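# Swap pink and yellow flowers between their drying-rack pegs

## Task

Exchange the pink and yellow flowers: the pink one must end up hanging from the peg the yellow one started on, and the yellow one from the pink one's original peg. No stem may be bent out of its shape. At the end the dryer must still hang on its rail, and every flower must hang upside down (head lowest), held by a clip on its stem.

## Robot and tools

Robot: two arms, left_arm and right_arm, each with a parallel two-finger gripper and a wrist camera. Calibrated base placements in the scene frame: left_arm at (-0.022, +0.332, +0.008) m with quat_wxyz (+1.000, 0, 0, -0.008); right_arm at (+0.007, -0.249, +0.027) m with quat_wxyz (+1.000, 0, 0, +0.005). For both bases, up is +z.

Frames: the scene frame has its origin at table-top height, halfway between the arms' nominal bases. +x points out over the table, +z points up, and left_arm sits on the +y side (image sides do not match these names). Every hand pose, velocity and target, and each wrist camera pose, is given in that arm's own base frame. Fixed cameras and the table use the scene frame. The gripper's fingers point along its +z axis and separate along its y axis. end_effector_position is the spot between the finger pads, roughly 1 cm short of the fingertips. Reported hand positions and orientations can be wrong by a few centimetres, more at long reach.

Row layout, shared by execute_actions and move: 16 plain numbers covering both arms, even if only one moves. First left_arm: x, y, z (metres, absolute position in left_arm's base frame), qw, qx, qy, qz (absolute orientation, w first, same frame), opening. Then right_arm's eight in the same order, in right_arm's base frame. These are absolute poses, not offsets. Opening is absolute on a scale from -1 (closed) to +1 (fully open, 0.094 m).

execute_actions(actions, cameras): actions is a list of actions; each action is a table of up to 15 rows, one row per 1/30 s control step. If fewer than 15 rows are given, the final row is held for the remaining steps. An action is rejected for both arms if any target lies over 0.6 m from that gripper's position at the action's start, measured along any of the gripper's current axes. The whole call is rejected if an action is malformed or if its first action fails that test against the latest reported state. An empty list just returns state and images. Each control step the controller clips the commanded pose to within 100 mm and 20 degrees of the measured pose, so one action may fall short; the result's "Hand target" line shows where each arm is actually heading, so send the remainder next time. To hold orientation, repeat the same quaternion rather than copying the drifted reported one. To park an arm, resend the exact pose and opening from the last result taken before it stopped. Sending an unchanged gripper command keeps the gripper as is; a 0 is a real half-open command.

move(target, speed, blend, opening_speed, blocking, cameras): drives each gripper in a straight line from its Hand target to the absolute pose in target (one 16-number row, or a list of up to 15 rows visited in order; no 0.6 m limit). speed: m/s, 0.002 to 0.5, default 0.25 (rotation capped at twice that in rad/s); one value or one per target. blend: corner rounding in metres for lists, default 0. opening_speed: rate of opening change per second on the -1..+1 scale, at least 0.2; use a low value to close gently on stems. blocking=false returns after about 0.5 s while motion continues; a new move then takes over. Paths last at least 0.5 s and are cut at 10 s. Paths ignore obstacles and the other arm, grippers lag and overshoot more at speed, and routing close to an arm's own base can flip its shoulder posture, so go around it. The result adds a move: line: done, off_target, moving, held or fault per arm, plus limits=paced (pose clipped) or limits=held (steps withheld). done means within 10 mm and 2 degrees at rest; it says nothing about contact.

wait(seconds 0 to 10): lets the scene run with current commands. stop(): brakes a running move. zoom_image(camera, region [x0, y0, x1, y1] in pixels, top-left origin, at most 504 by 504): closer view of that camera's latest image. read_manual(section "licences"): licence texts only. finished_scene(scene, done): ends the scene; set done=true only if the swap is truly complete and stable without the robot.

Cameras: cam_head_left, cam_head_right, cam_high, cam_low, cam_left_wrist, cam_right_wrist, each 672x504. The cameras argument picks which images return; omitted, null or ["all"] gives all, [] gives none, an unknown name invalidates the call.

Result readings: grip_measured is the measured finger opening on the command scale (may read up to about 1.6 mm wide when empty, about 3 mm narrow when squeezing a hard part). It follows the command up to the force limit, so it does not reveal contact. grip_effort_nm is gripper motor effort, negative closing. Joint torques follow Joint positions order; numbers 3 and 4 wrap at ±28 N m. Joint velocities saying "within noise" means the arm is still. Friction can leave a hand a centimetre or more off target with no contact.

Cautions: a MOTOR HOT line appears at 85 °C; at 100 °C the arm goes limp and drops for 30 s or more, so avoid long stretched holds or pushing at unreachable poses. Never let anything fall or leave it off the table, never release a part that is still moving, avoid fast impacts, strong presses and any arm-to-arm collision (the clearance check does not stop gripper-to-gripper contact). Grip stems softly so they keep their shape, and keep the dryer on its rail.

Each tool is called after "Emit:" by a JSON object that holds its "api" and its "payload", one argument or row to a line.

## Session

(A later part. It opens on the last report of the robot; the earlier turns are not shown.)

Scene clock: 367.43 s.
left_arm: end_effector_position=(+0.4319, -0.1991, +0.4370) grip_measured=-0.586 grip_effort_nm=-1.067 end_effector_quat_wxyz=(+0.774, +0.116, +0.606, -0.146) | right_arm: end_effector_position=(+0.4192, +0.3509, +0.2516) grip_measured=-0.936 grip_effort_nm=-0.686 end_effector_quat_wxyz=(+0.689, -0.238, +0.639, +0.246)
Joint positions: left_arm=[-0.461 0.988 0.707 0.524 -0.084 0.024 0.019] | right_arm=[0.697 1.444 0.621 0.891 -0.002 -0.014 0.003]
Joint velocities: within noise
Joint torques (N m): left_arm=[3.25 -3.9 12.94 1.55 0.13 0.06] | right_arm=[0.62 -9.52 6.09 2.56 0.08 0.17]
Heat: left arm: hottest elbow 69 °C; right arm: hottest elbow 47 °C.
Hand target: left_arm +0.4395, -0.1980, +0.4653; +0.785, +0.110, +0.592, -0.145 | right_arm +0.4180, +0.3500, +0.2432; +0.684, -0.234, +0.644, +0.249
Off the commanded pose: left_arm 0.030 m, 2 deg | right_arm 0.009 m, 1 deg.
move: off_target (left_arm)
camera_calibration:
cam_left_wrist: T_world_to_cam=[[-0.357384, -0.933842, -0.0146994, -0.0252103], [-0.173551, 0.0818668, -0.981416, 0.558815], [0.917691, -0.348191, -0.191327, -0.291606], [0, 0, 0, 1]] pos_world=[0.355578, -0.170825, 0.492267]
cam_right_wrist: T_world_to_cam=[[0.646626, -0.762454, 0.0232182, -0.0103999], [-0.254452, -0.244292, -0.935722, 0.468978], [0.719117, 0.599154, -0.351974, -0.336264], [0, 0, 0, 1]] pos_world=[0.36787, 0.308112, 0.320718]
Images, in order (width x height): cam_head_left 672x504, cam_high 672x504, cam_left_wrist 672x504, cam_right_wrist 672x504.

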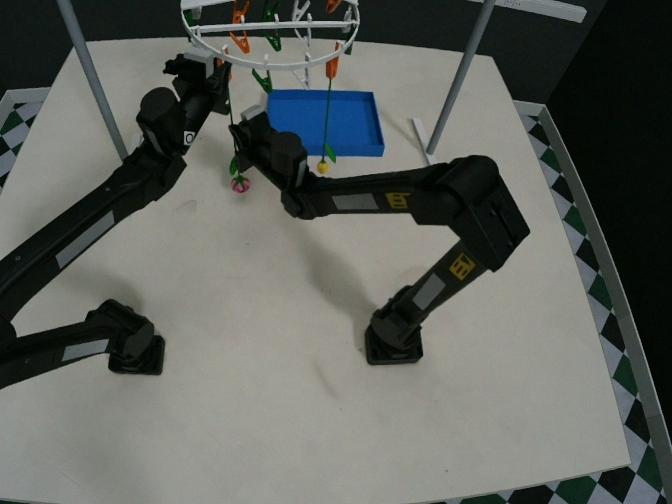

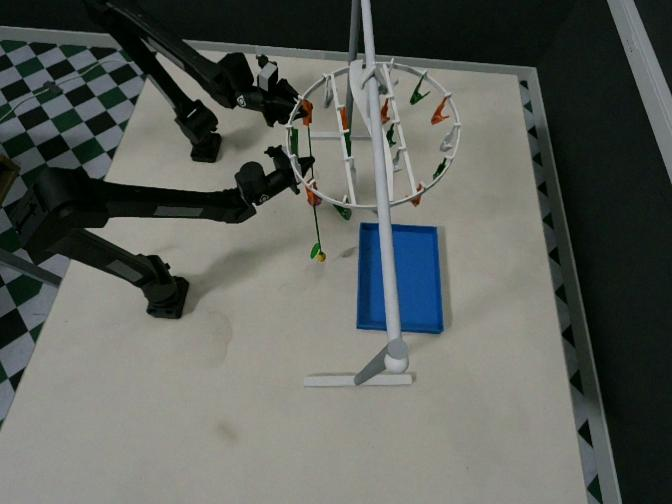

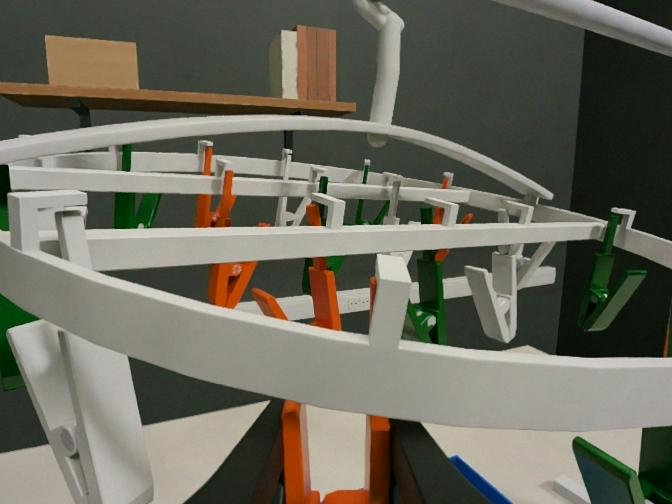

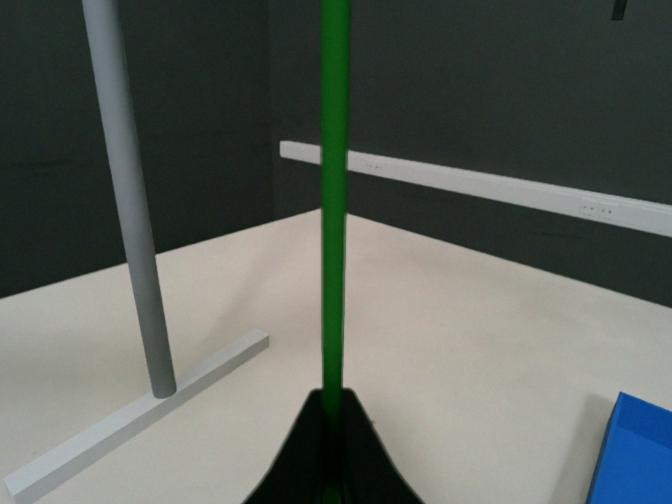

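Emit:
{"api": "move", "payload": {
  "target": [0.4413, -0.1988, 0.466, 0.7853, 0.1097, 0.5918, -0.1455, -0.72, 0.412, 0.346, 0.210, 0.6845, -0.2343, 0.6439, 0.2491, -0.94],
  "speed": 0.06,
  "cameras": ["cam_left_wrist", "cam_right_wrist", "cam_high", "cam_head_left"]
}}

Emit:
{"api": "zoom_image", "payload": {
  "camera": "cam_high",
  "region": [260, 70, 340, 150]
}}

Emit:
{"api": "zoom_image", "payload": {
  "camera": "cam_head_left",
  "region": [190, 50, 290, 210]
}}

Scene clock: 371.63 s.
left_arm: end_effector_position=(+0.4319, -0.1991, +0.4370) grip_measured=-0.586 grip_effort_nm=-1.062 end_effector_quat_wxyz=(+0.774, +0.116, +0.606, -0.146) | right_arm: end_effector_position=(+0.4143, +0.3464, +0.2183) grip_measured=-0.940 grip_effort_nm=-0.613 end_effector_quat_wxyz=(+0.689, -0.237, +0.640, +0.245)
Joint positions: left_arm=[-0.461 0.988 0.707 0.524 -0.084 0.024 0.019] | right_arm=[0.697 1.524 0.575 1.018 0 -0.014 0.003]
Joint velocities: left_arm=[within noise] | right_arm=[-0.015 -0.015 0.007 -0.007 -0.081 -0.007 0.007]
Joint torques (N m): left_arm=[3.25 -3.9 12.94 1.57 0.13 0.06] | right_arm=[0.79 -9.88 5.34 2.74 0.07 0.16]
Heat: left arm: hottest elbow 69 °C; right arm: hottest elbow 46 °C.
Hand target: left_arm +0.4395, -0.1980, +0.4653; +0.785, +0.110, +0.592, -0.145 | right_arm +0.4120, +0.3460, +0.2102; +0.684, -0.234, +0.644, +0.249
Off the commanded pose: left_arm 0.030 m, 2 deg | right_arm 0.009 m, 1 deg.
move: off_target (left_arm)
camera_calibration:
cam_left_wrist: T_world_to_cam=[[-0.357384, -0.933842, -0.0146994, -0.0252103], [-0.173551, 0.0818668, -0.981416, 0.558815], [0.917691, -0.348191, -0.191327, -0.291606], [0, 0, 0, 1]] pos_world=[0.355578, -0.170825, 0.492267]
cam_right_wrist: T_world_to_cam=[[0.644879, -0.763937, 0.0230624, -0.00870762], [-0.25483, -0.243368, -0.93586, 0.43534], [0.72055, 0.597639, -0.351617, -0.341943], [0, 0, 0, 1]] pos_world=[0.36294, 0.303654, 0.287385]
Images, in order (width x height): cam_head_left 672x504, cam_high 672x504, cam_left_wrist 672x504, cam_right_wrist 672x504.

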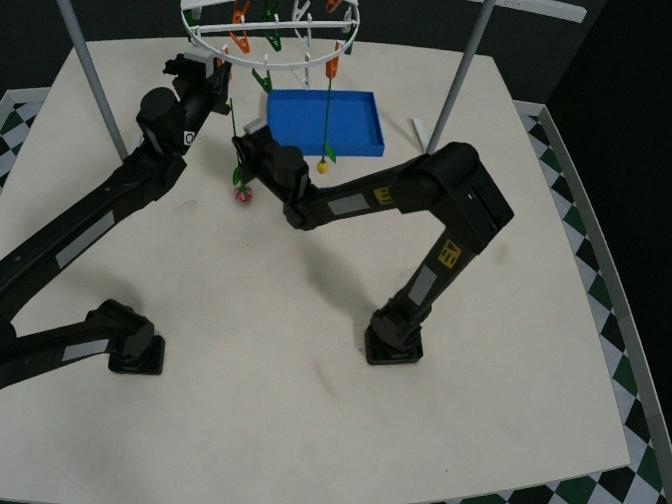

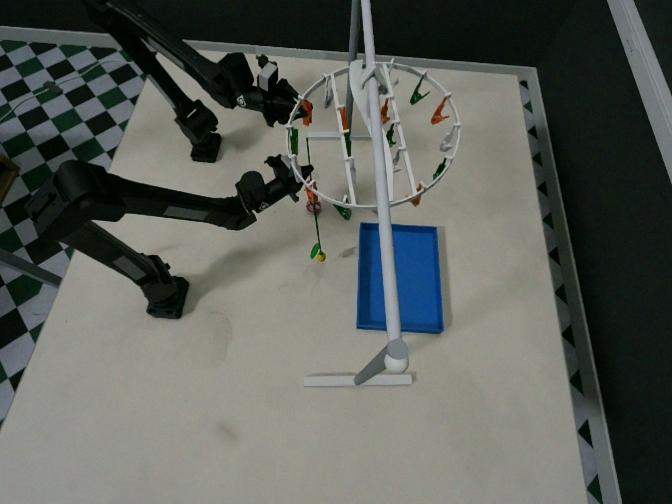

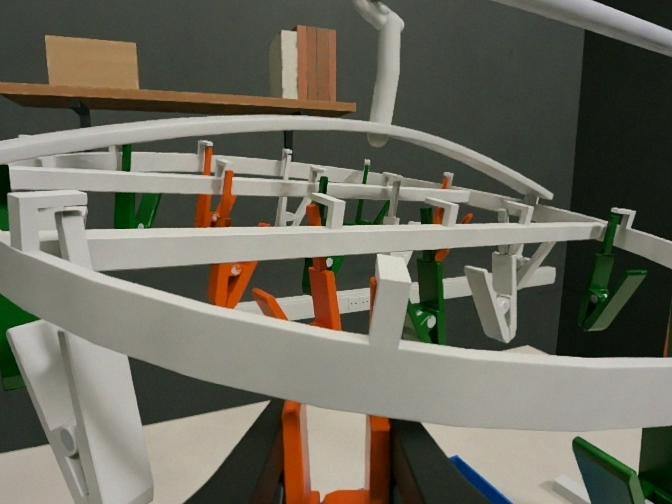

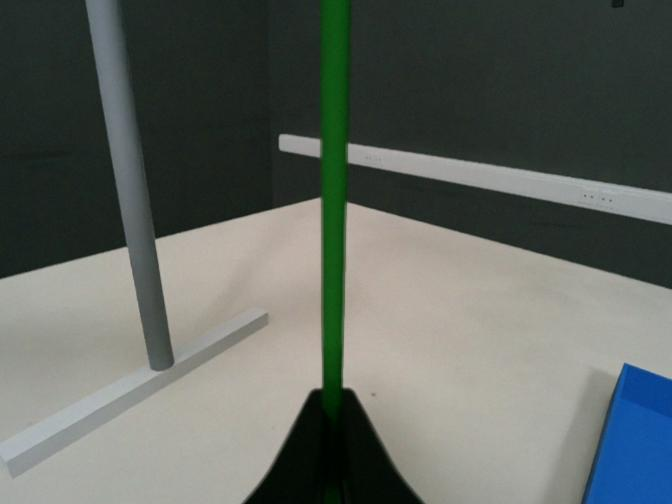

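Scaled by 6.300 from the camera's 672x504 image, which has a finer 960x720 frame.

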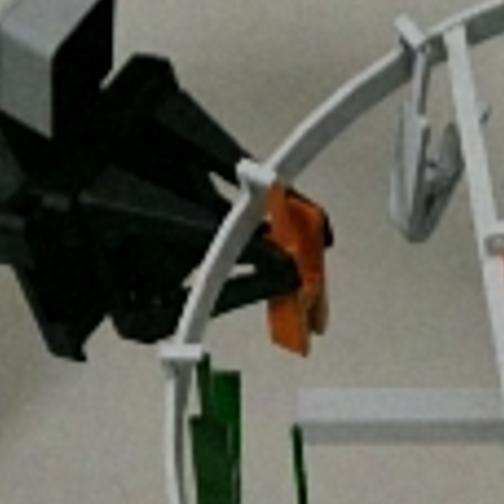

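Scaled by 3.150 from the camera's 672x504 image, which has a finer 960x720 frame.

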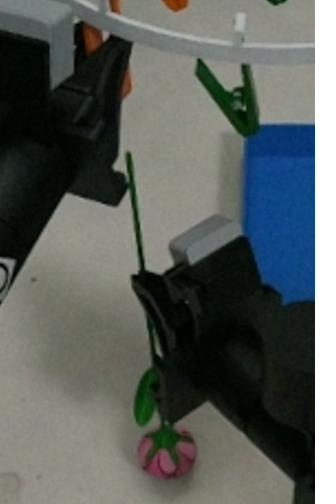

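Emit:
{"api": "move", "payload": {
  "target": [
    [0.4413, -0.1988, 0.466, 0.7853, 0.1097, 0.5918, -0.1455, -0.1, 0.412, 0.346, 0.210, 0.6845, -0.2343, 0.6439, 0.2491, -0.94],
    [0.4365, -0.1985, 0.425, 0.7853, 0.1097, 0.5918, -0.1455, -0.1, 0.412, 0.346, 0.210, 0.6845, -0.2343, 0.6439, 0.2491, -0.94]
  ],
  "speed": 0.05,
  "opening_speed": 0.25,
  "cameras": ["cam_left_wrist"]
}}

Scene clock: 396.70 s.
left_arm: end_effector_position=(+0.4336, -0.1999, +0.4232) grip_measured=-0.102 grip_effort_nm=0.051 end_effector_quat_wxyz=(+0.781, +0.113, +0.596, -0.148) | right_arm: end_effector_position=(+0.4143, +0.3464, +0.2184) grip_measured=-0.937 grip_effort_nm=-0.730 end_effector_quat_wxyz=(+0.689, -0.237, +0.639, +0.245)
Joint positions: left_arm=[-0.461 1.02 0.672 0.615 -0.084 0.024 0.042] | right_arm=[0.697 1.524 0.575 1.019 0 -0.014 0.003]
Joint velocities: left_arm=[within noise] | right_arm=[-0.005 0.005 0.007 -0.007 0.007 -0.007 -0.005]
Joint torques (N m): left_arm=[2.9 -4.13 8.81 2.85 -0.05 0.08] | right_arm=[0.79 -9.99 5.35 2.7 0.07 0.17]
Heat: left arm: hottest elbow 70 °C; right arm: hottest elbow 42 °C.
Hand target: left_arm +0.4365, -0.1985, +0.4249; +0.785, +0.110, +0.592, -0.145 | right_arm +0.4120, +0.3460, +0.2101; +0.684, -0.234, +0.644, +0.249
Off the commanded pose: left_arm 0.004 m, 1 deg | right_arm 0.009 m, 1 deg.
move: done
camera_calibration:
cam_left_wrist: T_world_to_cam=[[-0.357088, -0.933989, -0.01236, -0.0267412], [-0.152046, 0.0711768, -0.985807, 0.536003], [0.921613, -0.35014, -0.167426, -0.308294], [0, 0, 0, 1]] pos_world=[0.356076, -0.171073, 0.476449]
Images, in order (width x height): cam_left_wrist 672x504.

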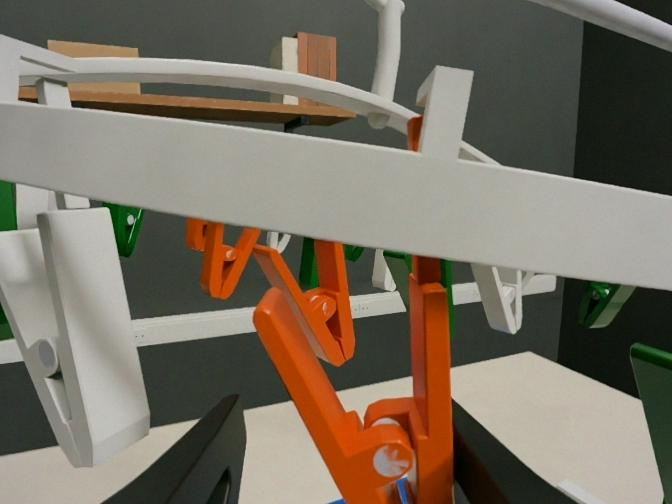

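Emit:
{"api": "execute_actions", "payload": {
  "actions": []
}}

Scene clock: 413.77 s.
left_arm: end_effector_position=(+0.4336, -0.1998, +0.4233) grip_measured=-0.102 grip_effort_nm=0.051 end_effector_quat_wxyz=(+0.781, +0.113, +0.596, -0.147) | right_arm: end_effector_position=(+0.4143, +0.3464, +0.2184) grip_measured=-0.937 grip_effort_nm=-0.735 end_effector_quat_wxyz=(+0.689, -0.237, +0.639, +0.245)
Joint positions: left_arm=[-0.461 1.02 0.672 0.615 -0.085 0.024 0.042] | right_arm=[0.697 1.524 0.575 1.019 0 -0.014 0.003]
Joint velocities: left_arm=[within noise] | right_arm=[-0.005 -0.005 -0.012 -0.002 -0.037 0.007 -0.004]
Joint torques (N m): left_arm=[2.9 -4.19 8.81 2.78 -0.04 0.07] | right_arm=[0.79 -9.76 5.38 2.7 0.08 0.17]
Heat: left arm: hottest elbow 62 °C; right arm: hottest elbow 40 °C.
Hand target: left_arm +0.4365, -0.1984, +0.4249; +0.785, +0.110, +0.592, -0.145 | right_arm +0.4120, +0.3460, +0.2101; +0.684, -0.234, +0.644, +0.249
Tool commands: left_gripper/opening=-0.1 right_gripper/opening=-0.94
Off the commanded pose: left_arm 0.004 m, 1 deg | right_arm 0.009 m, 1 deg.
camera_calibration:
cam_left_wrist: T_world_to_cam=[[-0.356741, -0.934124, -0.012223, -0.0269076], [-0.15178, 0.0708646, -0.985871, 0.535935], [0.921791, -0.349845, -0.167061, -0.308428], [0, 0, 0, 1]] pos_world=[0.356051, -0.171016, 0.476507]
cam_right_wrist: T_world_to_cam=[[0.644866, -0.763948, 0.0230653, -0.00870302], [-0.254283, -0.24291, -0.936128, 0.435183], [0.720756, 0.597811, -0.350903, -0.342166], [0, 0, 0, 1]] pos_world=[0.36289, 0.303612, 0.287521]

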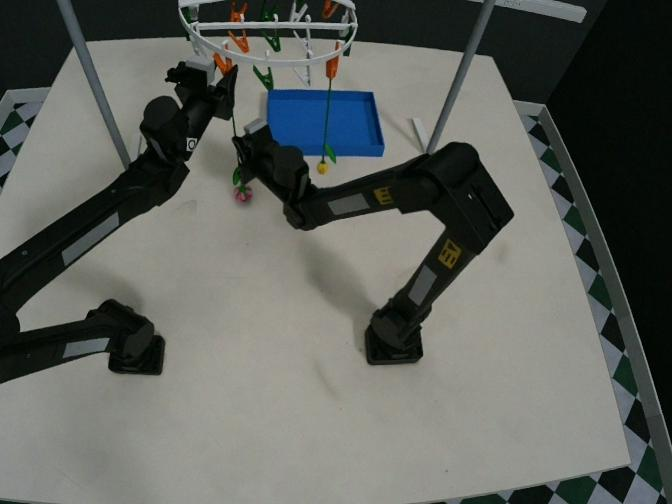

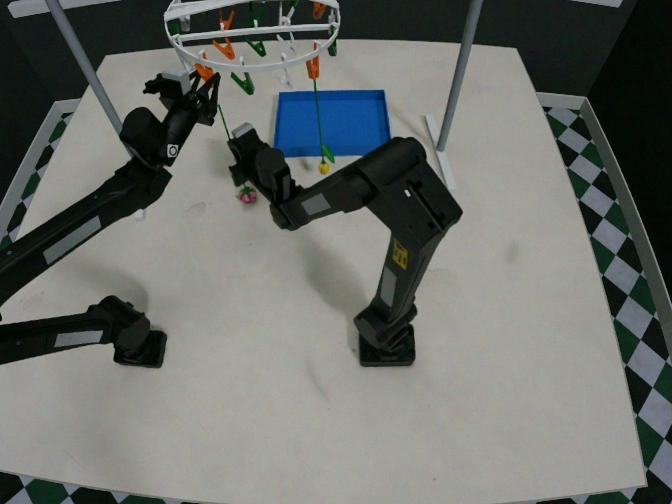

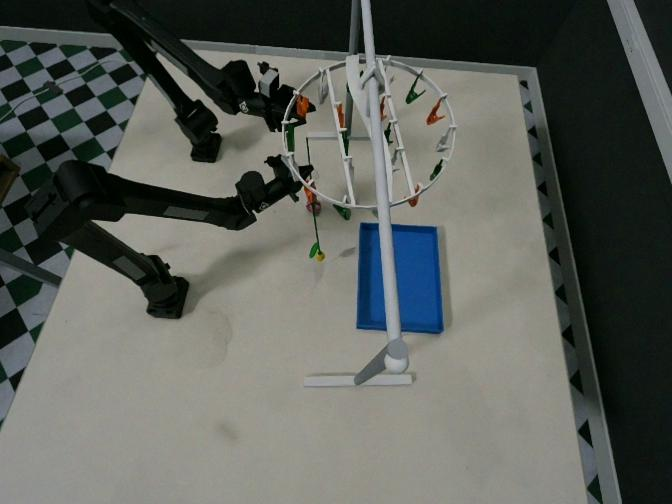

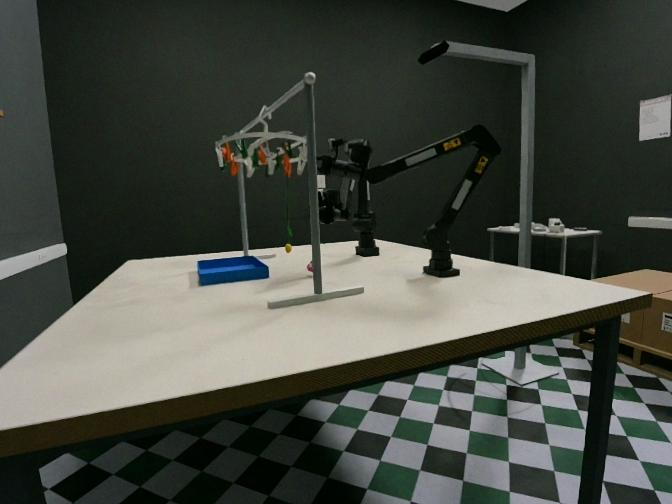

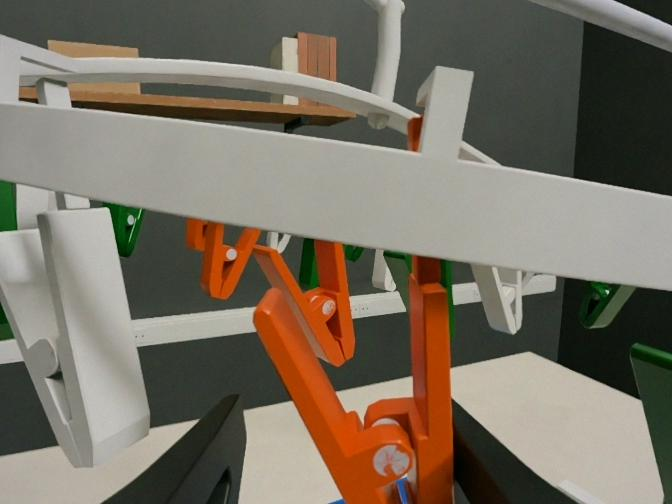

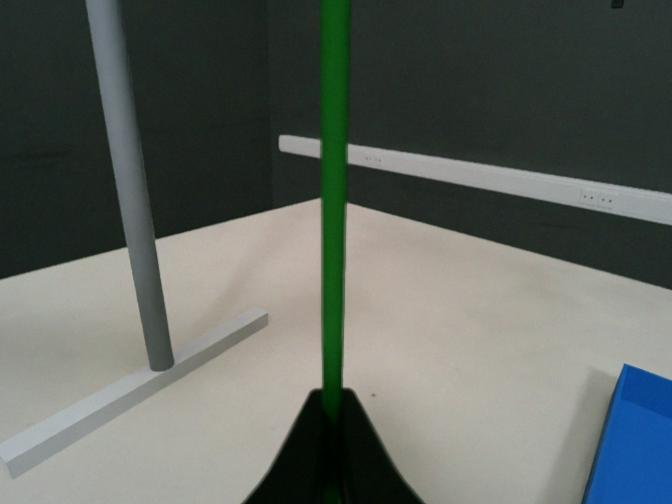

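Emit:
{"api": "move", "payload": {
  "target": [
    [0.4365,-0.1985,0.425,0.7853,0.1097,0.5918,-0.1455,0.1,0.412,0.346,0.21,0.6845,-0.2343,0.6439,0.2491,-0.94],
    [0.41,-0.188,0.415,0.7853,0.1097,0.5918,-0.1455,0.1,0.412,0.346,0.21,0.6845,-0.2343,0.6439,0.2491,-0.94],
    [0.35,-0.164,0.39,0.7853,0.1097,0.5918,-0.1455,0.1,0.412,0.346,0.21,0.6845,-0.2343,0.6439,0.2491,-0.94]
  ],
  "speed": [0.05,0.06,0.15],
  "opening_speed": 0.4,
  "blend": [0,0.02,0],
  "cameras": ["cam_head_left","cam_high","cam_left_wrist"]
}}

Scene clock: 420.83 s.
left_arm: end_effector_position=(+0.3532, -0.1617, +0.3882) grip_measured=+0.098 grip_effort_nm=0.051 end_effector_quat_wxyz=(+0.785, +0.105, +0.593, -0.146) | right_arm: end_effector_position=(+0.4143, +0.3464, +0.2184) grip_measured=-0.936 grip_effort_nm=-0.691 end_effector_quat_wxyz=(+0.689, -0.237, +0.639, +0.245)
Joint positions: left_arm=[-0.479 0.742 0.434 0.589 -0.115 0.025 0.052] | right_arm=[0.697 1.524 0.575 1.019 0 -0.014 0.003]
Joint velocities: within noise
Joint torques (N m): left_arm=[1.85 -2.32 8.73 1.5 -0.04 0.16] | right_arm=[0.67 -9.82 5.29 2.7 0.07 0.17]
Heat: left arm: hottest elbow 60 °C; right arm: hottest elbow 39 °C.
Hand target: left_arm +0.3501, -0.1640, +0.3899; +0.785, +0.110, +0.592, -0.146 | right_arm +0.4120, +0.3460, +0.2101; +0.684, -0.234, +0.644, +0.249
Off the commanded pose: left_arm 0.004 m, 1 deg | right_arm 0.009 m, 1 deg.
move: done; blend cut to 0.0151 m at target 2
camera_calibration:
cam_left_wrist: T_world_to_cam=[[-0.345308, -0.938482, -0.0036772, -0.0284089], [-0.144447, 0.057019, -0.987868, 0.482469], [0.927307, -0.340587, -0.15525, -0.231876], [0, 0, 0, 1]] pos_world=[0.274902, -0.133145, 0.440513]
Images, in order (width x height): cam_head_left 672x504, cam_high 672x504, cam_left_wrist 672x504.

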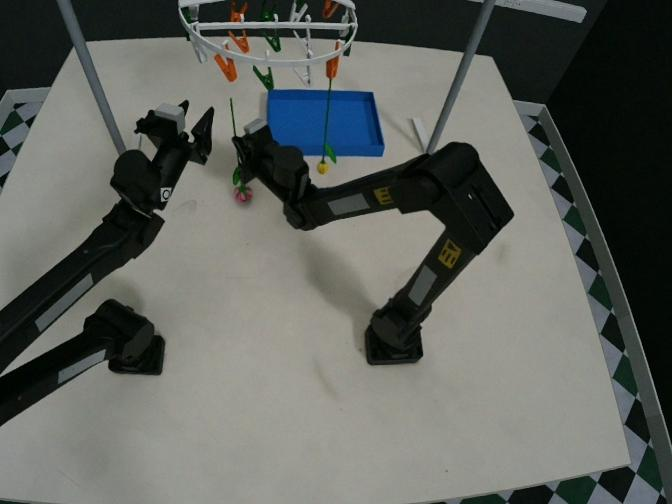

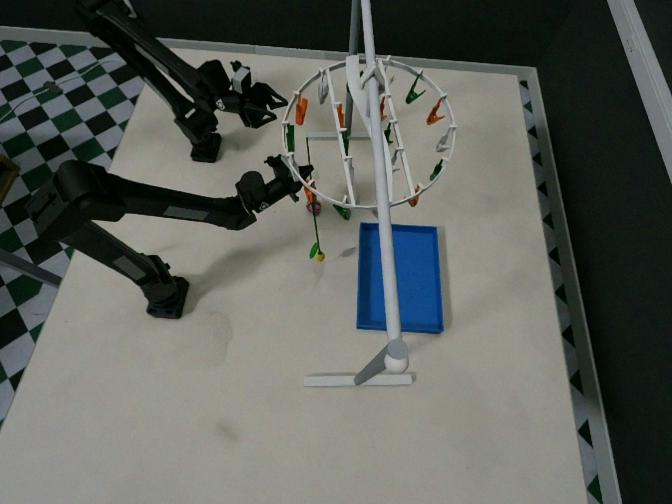

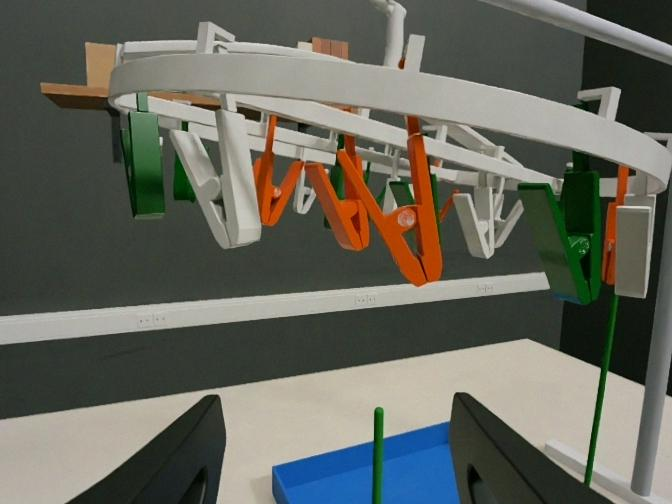

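Emit:
{"api": "move", "payload": {
  "target": [
    [0.28,-0.12,0.37,0.7853,0.1097,0.5918,-0.1455,0.1,0.35,0.31,0.235,0.6845,-0.2343,0.6439,0.2491,-0.94],
    [0.22,-0.03,0.33,0.7853,0.1097,0.5918,-0.1455,0.1,0.30,0.296,0.27,0.0,0.0,1.0,0.0,-0.94]
  ],
  "speed": [0.12,0.22],
  "blend": [0.02,0],
  "cameras": ["cam_head_left","cam_high","cam_right_wrist"]
}}

Scene clock: 455.80 s.
left_arm: end_effector_position=(+0.2271, -0.0299, +0.3251) grip_measured=+0.098 grip_effort_nm=0.046 end_effector_quat_wxyz=(+0.780, +0.141, +0.582, -0.179) | right_arm: end_effector_position=(+0.2868, +0.2879, +0.2549) grip_measured=-0.940 grip_effort_nm=-0.598 end_effector_quat_wxyz=(-0.011, -0.013, +1.000, -0.012)
Joint positions: left_arm=[0.509 0.024 0.116 0.389 0.916 -0.38 0.052] | right_arm=[0.789 1.421 1.383 -1.565 0.002 0.763 0.003]
Joint velocities: left_arm=[within noise] | right_arm=[-0.015 -0.005 -0.002 -0.002 -0.037 0.037 0.009]
Joint torques (N m): left_arm=[3.31 2.49 8.73 2.19 -0.09 -0.11] | right_arm=[-0.38 -11.11 12.26 -0.08 -0.03 0.19]
Heat: left arm: hottest elbow 56 °C; right arm: hottest elbow 38 °C.
Hand target: left_arm +0.2238, -0.0299, +0.3304; +0.786, +0.145, +0.575, -0.174 | right_arm +0.2994, +0.2954, +0.2699; +0.000, +0.000, +1.000, +0.000
Off the commanded pose: left_arm 0.009 m, 5 deg | right_arm 0.022 m, 2 deg.
joint sent to its limit (left arm) — joint 2 (shoulder), lower limit. The joint targets are off in position and orientation.
move: off_target (left_arm, right_arm)
camera_calibration:
cam_right_wrist: T_world_to_cam=[[0.0349972, -0.999238, 0.0172884, 0.272157], [-0.90003, -0.0239934, 0.435167, 0.195315], [-0.434421, -0.0307897, -0.900184, 0.449852], [0, 0, 0, 1]] pos_world=[0.36169, 0.290486, 0.31525]
Images, in order (width x height): cam_head_left 672x504, cam_high 672x504, cam_right_wrist 672x504.

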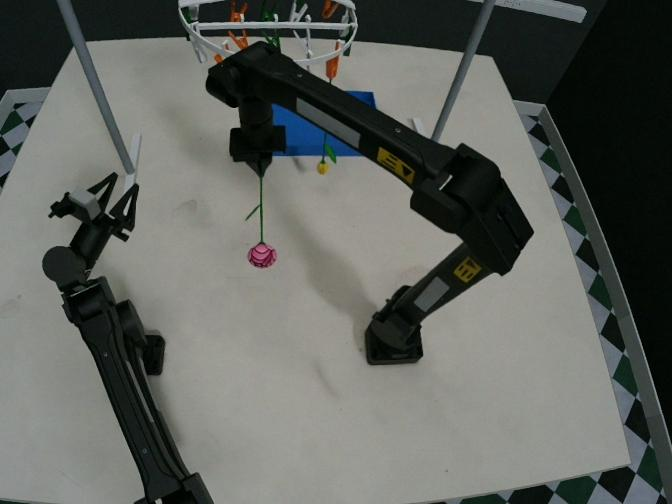

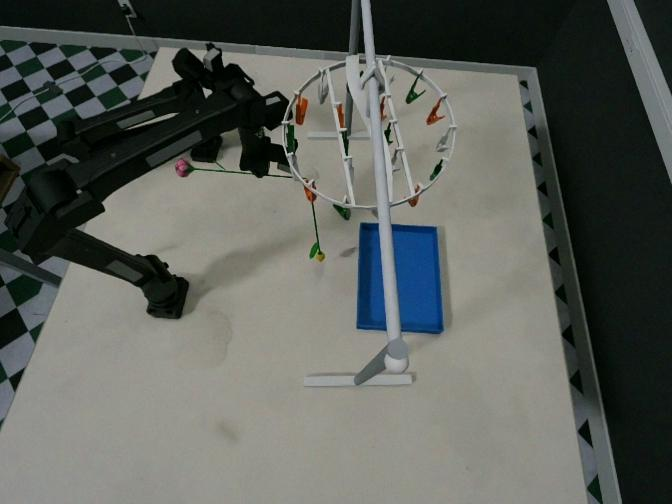

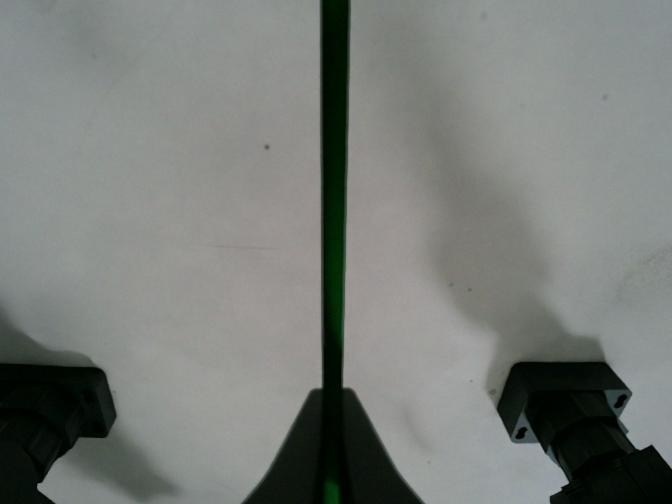

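Emit:
{"api": "move", "payload": {
  "target": [0.2238,-0.0299,0.3304,0.7853,0.145,0.575,-0.1740,0.1,0.31,0.30,0.05,0.0,0.0,1.0,0.0,-0.94],
  "speed": 0.15,
  "cameras": ["cam_head_left","cam_low","cam_high"]
}}

Emit:
{"api": "zoom_image", "payload": {
  "camera": "cam_low",
  "region": [280, 180, 460, 300]
}}

Scene clock: 463.73 s.
left_arm: end_effector_position=(+0.2271, -0.0300, +0.3251) grip_measured=+0.098 grip_effort_nm=0.046 end_effector_quat_wxyz=(+0.780, +0.141, +0.582, -0.180) | right_arm: end_effector_position=(+0.3086, +0.3045, +0.0576) grip_measured=-0.940 grip_effort_nm=-0.598 end_effector_quat_wxyz=(+0.004, -0.008, +1.000, +0.003)
Joint positions: left_arm=[0.509 0.024 0.116 0.389 0.916 -0.382 0.052] | right_arm=[0.78 1.616 1.058 -1.002 0.002 0.764 0.003]
Joint velocities: left_arm=[within noise] | right_arm=[0.015 -0.005 -0.002 0.037 -0.051 0.022 0.009]
Joint torques (N m): left_arm=[3.19 2.67 8.88 2.09 -0.09 -0.03] | right_arm=[-0.26 -13.39 6.3 0.77 -0.03 0.09]
Heat: left arm: hottest elbow 54 °C; right arm: hottest elbow 38 °C.
Hand target: left_arm +0.2241, -0.0302, +0.3305; +0.786, +0.145, +0.575, -0.174 | right_arm +0.3098, +0.3000, +0.0502; +0.000, +0.000, +1.000, +0.000
Off the commanded pose: left_arm 0.006 m, 1 deg | right_arm 0.009 m, 1 deg.
move: done
Images, in order (width x height): cam_head_left 672x504, cam_high 672x504, cam_low 672x504.

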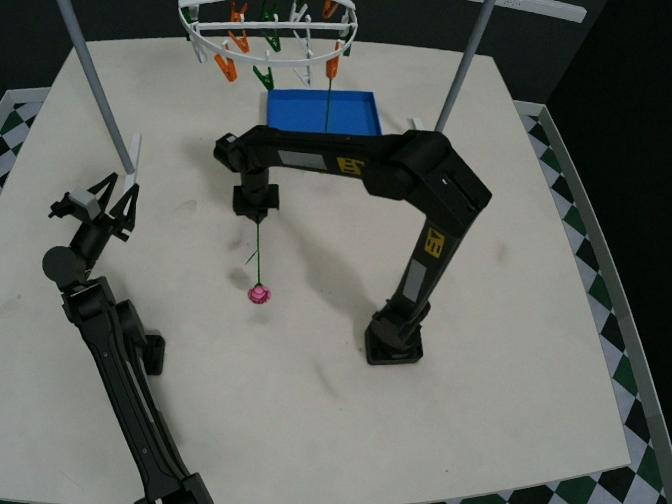

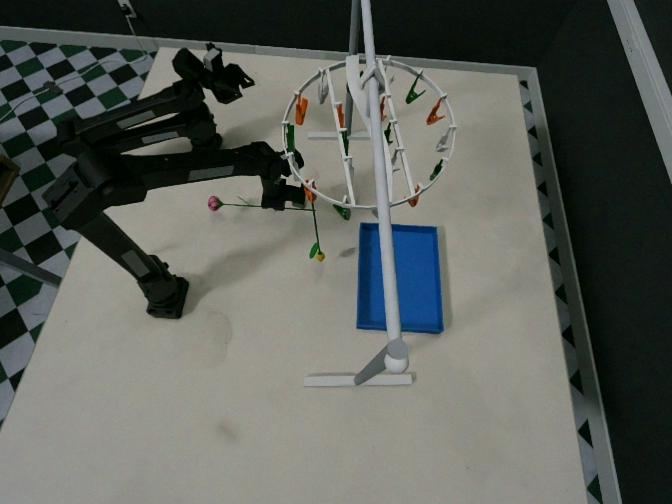

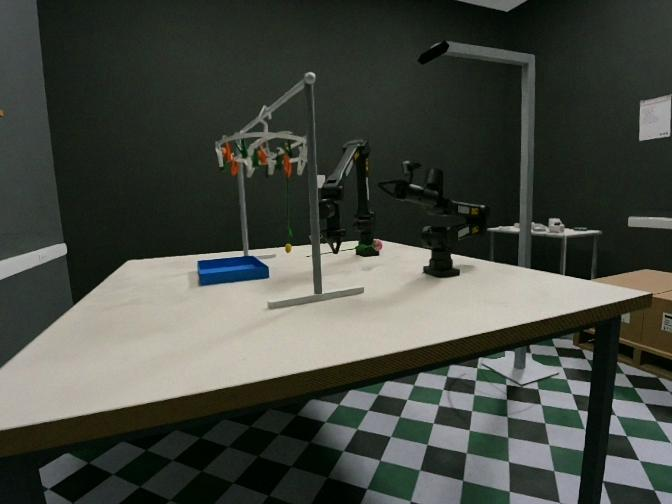

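Scaled by 2.800 from the camera's 672x504 image, which has a finer 960x720 frame.

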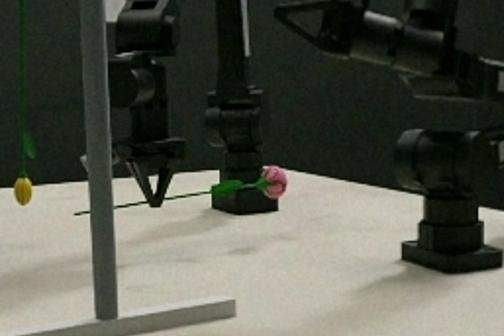

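Emit:
{"api": "move", "payload": {
  "target": [0.2238,-0.0299,0.3304,0.7853,0.145,0.575,-0.1740,0.1,0.31,0.30,-0.014,0.0,0.0,1.0,0.0,-0.94],
  "speed": 0.06,
  "cameras": ["cam_low","cam_right_wrist"]
}}

Emit:
{"api": "zoom_image", "payload": {
  "camera": "cam_low",
  "region": [290, 210, 410, 290]
}}

Scene clock: 467.87 s.
left_arm: end_effector_position=(+0.2271, -0.0300, +0.3251) grip_measured=+0.098 grip_effort_nm=0.051 end_effector_quat_wxyz=(+0.780, +0.141, +0.582, -0.180) | right_arm: end_effector_position=(+0.3107, +0.3063, -0.0042) grip_measured=-0.936 grip_effort_nm=-0.686 end_effector_quat_wxyz=(+0.007, -0.008, +1.000, +0.005)
Joint positions: left_arm=[0.509 0.024 0.116 0.389 0.916 -0.382 0.052] | right_arm=[0.78 1.722 0.998 -0.83 0.002 0.764 0.003]
Joint velocities: within noise
Joint torques (N m): left_arm=[3.19 2.61 8.87 2.07 -0.09 -0.03] | right_arm=[-0.26 -13.74 5.35 0.69 -0.03 0.11]
Heat: left arm: hottest elbow 54 °C; right arm: hottest elbow 38 °C.
Hand target: left_arm +0.2241, -0.0301, +0.3305; +0.786, +0.145, +0.575, -0.174 | right_arm +0.3099, +0.3000, -0.0137; +0.000, +0.000, +1.000, +0.000
Off the commanded pose: left_arm 0.006 m, 1 deg | right_arm 0.012 m, 1 deg.
move: off_target (right_arm)
camera_calibration:
cam_right_wrist: T_world_to_cam=[[0.0254463, -0.999546, -0.0161514, 0.297049], [-0.91477, -0.029798, 0.402875, 0.336188], [-0.403173, 0.00452314, -0.915112, 0.206918], [0, 0, 0, 1]] pos_world=[0.383399, 0.305996, 0.0587098]
Images, in order (width x height): cam_low 672x504, cam_right_wrist 672x504.

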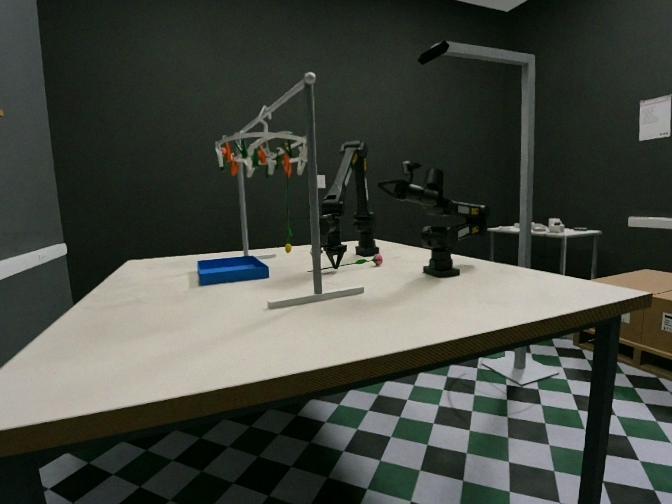

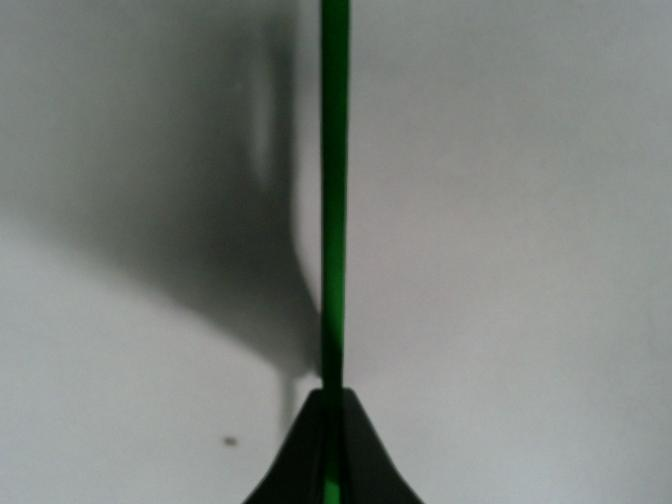

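Scaled by 4.200 from the camera's 672x504 image, which has a finer 960x720 frame.

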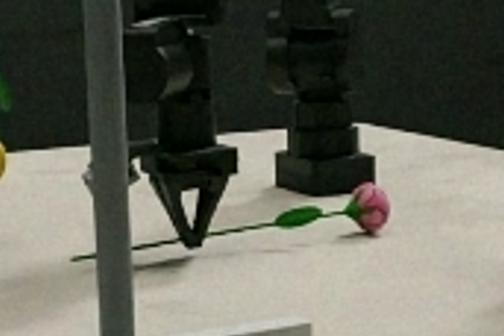

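Emit:
{"api": "move", "payload": {
  "target": [0.2238,-0.0299,0.3304,0.7853,0.145,0.575,-0.1740,0.1,0.31,0.30,-0.025,-0.025,0.0,0.9997,0.0,-0.94],
  "speed": 0.04,
  "cameras": ["cam_low","cam_right_wrist"]
}}

Emit:
{"api": "zoom_image", "payload": {
  "camera": "cam_low",
  "region": [290, 210, 410, 290]
}}

Scene clock: 474.57 s.
left_arm: end_effector_position=(+0.2271, -0.0300, +0.3251) grip_measured=+0.098 grip_effort_nm=0.051 end_effector_quat_wxyz=(+0.780, +0.141, +0.582, -0.180) | right_arm: end_effector_position=(+0.3086, +0.3045, -0.0128) grip_measured=-0.940 grip_effort_nm=-0.603 end_effector_quat_wxyz=(-0.012, -0.002, +1.000, +0.011)
Joint positions: left_arm=[0.509 0.024 0.116 0.389 0.916 -0.382 0.052] | right_arm=[0.767 1.743 0.998 -0.829 -0.032 0.764 0.003]
Joint velocities: left_arm=[within noise] | right_arm=[-0.005 -0.005 -0.002 0.002 -0.066 0.007 0.007]
Joint torques (N m): left_arm=[3.25 2.61 8.88 2.09 -0.09 -0.03] | right_arm=[-0.21 -12.22 6.58 0.03 -0.05 -0.03]
Heat: left arm: hottest elbow 53 °C; right arm: hottest elbow 38 °C.
Hand target: left_arm +0.2241, -0.0301, +0.3305; +0.786, +0.145, +0.575, -0.174 | right_arm +0.3097, +0.2999, -0.0247; -0.025, +0.000, +1.000, +0.000
Off the commanded pose: left_arm 0.006 m, 1 deg | right_arm 0.013 m, 2 deg.
move: off_target (right_arm)
camera_calibration:
cam_right_wrist: T_world_to_cam=[[0.0118966, -0.999564, -0.0270271, 0.299263], [-0.899061, -0.0225231, 0.437244, 0.331073], [-0.437662, 0.0190972, -0.898937, 0.204657], [0, 0, 0, 1]] pos_world=[0.383665, 0.302681, 0.0473017]
Images, in order (width x height): cam_low 672x504, cam_right_wrist 672x504.

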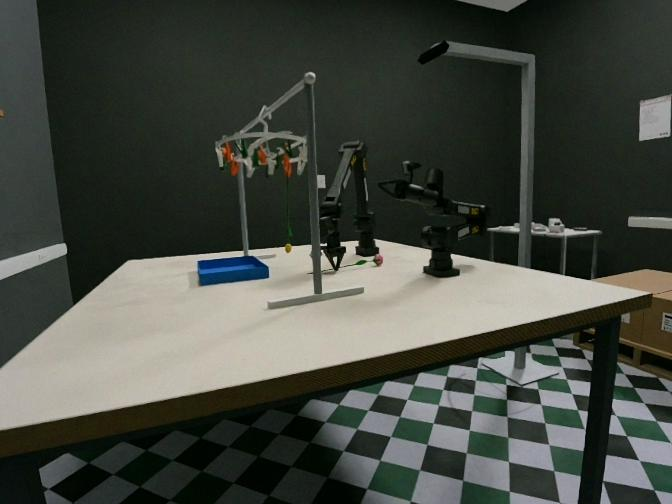

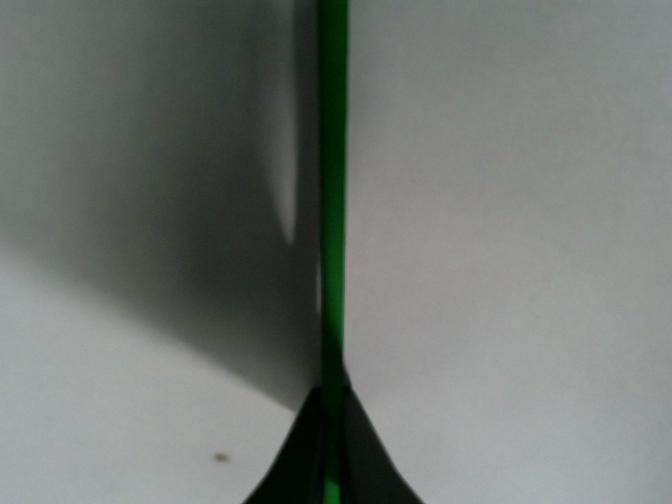

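Scaled by 4.200 from the camera's 672x504 image, which has a finer 960x720 frame.

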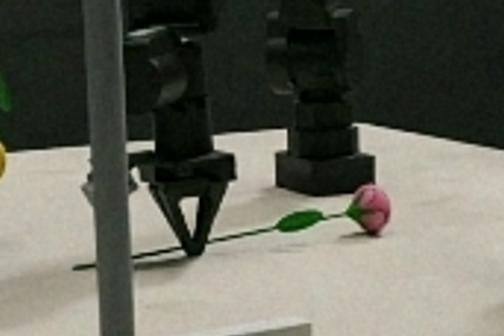

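Emit:
{"api": "move", "payload": {
  "target": [0.2238,-0.0299,0.3304,0.7853,0.145,0.575,-0.1740,0.1,0.31,0.30,-0.031,-0.025,0.0,0.9997,0.0,-0.94],
  "speed": 0.03,
  "cameras": ["cam_right_wrist"]
}}

Emit:
{"api": "zoom_image", "payload": {
  "camera": "cam_right_wrist",
  "region": [200, 300, 470, 504]
}}

Scene clock: 478.27 s.
left_arm: end_effector_position=(+0.2271, -0.0300, +0.3251) grip_measured=+0.098 grip_effort_nm=0.042 end_effector_quat_wxyz=(+0.780, +0.141, +0.582, -0.180) | right_arm: end_effector_position=(+0.3085, +0.3044, -0.0131) grip_measured=-0.940 grip_effort_nm=-0.613 end_effector_quat_wxyz=(-0.013, -0.002, +1.000, +0.011)
Joint positions: left_arm=[0.509 0.024 0.116 0.389 0.916 -0.382 0.052] | right_arm=[0.767 1.743 0.998 -0.829 -0.033 0.764 0.003]
Joint velocities: left_arm=[within noise] | right_arm=[-0.005 0.005 -0.022 0.002 0.007 -0.022 0.008]
Joint torques (N m): left_arm=[3.19 2.61 8.87 2.09 -0.09 -0.03] | right_arm=[-0.38 -11.16 6.26 0.66 -0.03 -0.04]
Heat: left arm: hottest elbow 52 °C; right arm: hottest elbow 38 °C.
Hand target: left_arm +0.2241, -0.0301, +0.3305; +0.786, +0.145, +0.575, -0.174 | right_arm +0.3095, +0.2997, -0.0304; -0.025, +0.000, +1.000, +0.000
Off the commanded pose: left_arm 0.006 m, 1 deg | right_arm 0.019 m, 2 deg.
move: off_target (right_arm)
camera_calibration:
cam_right_wrist: T_world_to_cam=[[0.0114835, -0.999568, -0.0270597, 0.299284], [-0.898597, -0.0221866, 0.438213, 0.330925], [-0.438624, 0.0192835, -0.898464, 0.204603], [0, 0, 0, 1]] pos_world=[0.383675, 0.302552, 0.0469109]
Images, in order (width x height): cam_right_wrist 672x504.

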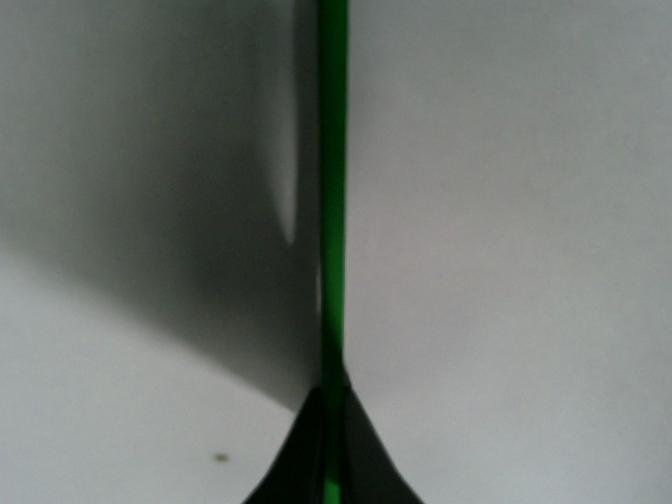

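Scaled by 1.867 from the camera's 672x504 image, which has a finer 960x720 frame.

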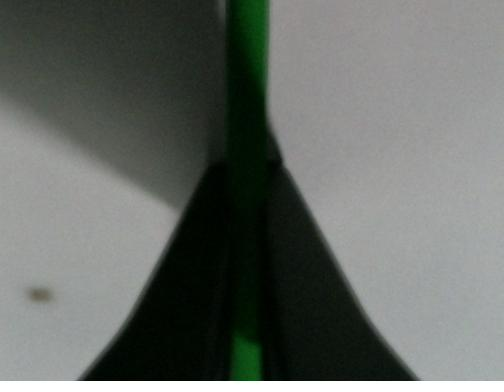

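Emit:
{"api": "move", "payload": {
  "target": [0.2238,-0.0299,0.3304,0.7853,0.145,0.575,-0.1740,0.1,0.31,0.30,-0.029,-0.025,0.0,0.9997,0.0,-0.5],
  "opening_speed": 0.3,
  "cameras": ["cam_right_wrist","cam_low"]
}}

Emit:
{"api": "zoom_image", "payload": {
  "camera": "cam_low",
  "region": [290, 210, 410, 290]
}}

Scene clock: 481.93 s.
left_arm: end_effector_position=(+0.2271, -0.0300, +0.3251) grip_measured=+0.098 grip_effort_nm=0.051 end_effector_quat_wxyz=(+0.780, +0.141, +0.582, -0.180) | right_arm: end_effector_position=(+0.3082, +0.3060, -0.0130) grip_measured=-0.503 grip_effort_nm=0.090 end_effector_quat_wxyz=(-0.014, -0.002, +1.000, +0.015)
Joint positions: left_arm=[0.509 0.024 0.116 0.389 0.916 -0.382 0.052] | right_arm=[0.767 1.743 0.998 -0.825 -0.041 0.764 0.023]
Joint velocities: within noise
Joint torques (N m): left_arm=[3.19 2.67 8.88 2.09 -0.09 -0.03] | right_arm=[-0.03 -11.69 6.37 0.32 0.27 -0.03]
Heat: left arm: hottest elbow 52 °C; right arm: hottest elbow 38 °C.
Hand target: left_arm +0.2241, -0.0301, +0.3305; +0.786, +0.145, +0.575, -0.174 | right_arm +0.3096, +0.2998, -0.0284; -0.025, +0.000, +1.000, +0.000
Off the commanded pose: left_arm 0.006 m, 1 deg | right_arm 0.017 m, 2 deg.
move: off_target (right_arm)
camera_calibration:
cam_right_wrist: T_world_to_cam=[[0.0113706, -0.999314, -0.0352419, 0.300716], [-0.897242, -0.0257541, 0.440788, 0.331335], [-0.441393, 0.0266085, -0.896919, 0.203096], [0, 0, 0, 1]] pos_world=[0.383513, 0.303639, 0.0467101]
Images, in order (width x height): cam_low 672x504, cam_right_wrist 672x504.

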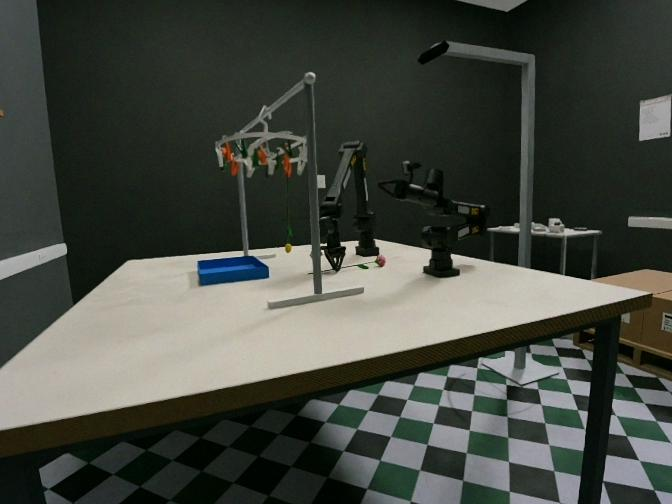

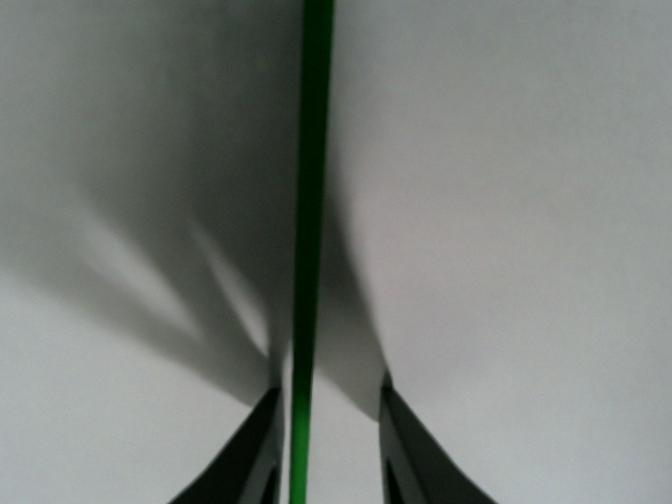

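Scaled by 4.200 from the camera's 672x504 image, which has a finer 960x720 frame.

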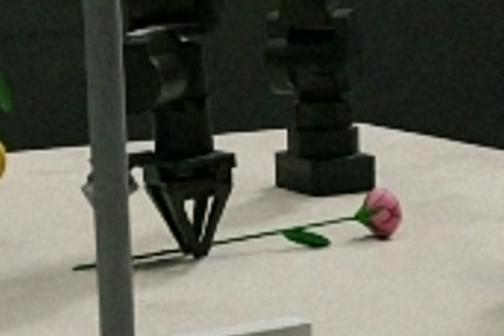

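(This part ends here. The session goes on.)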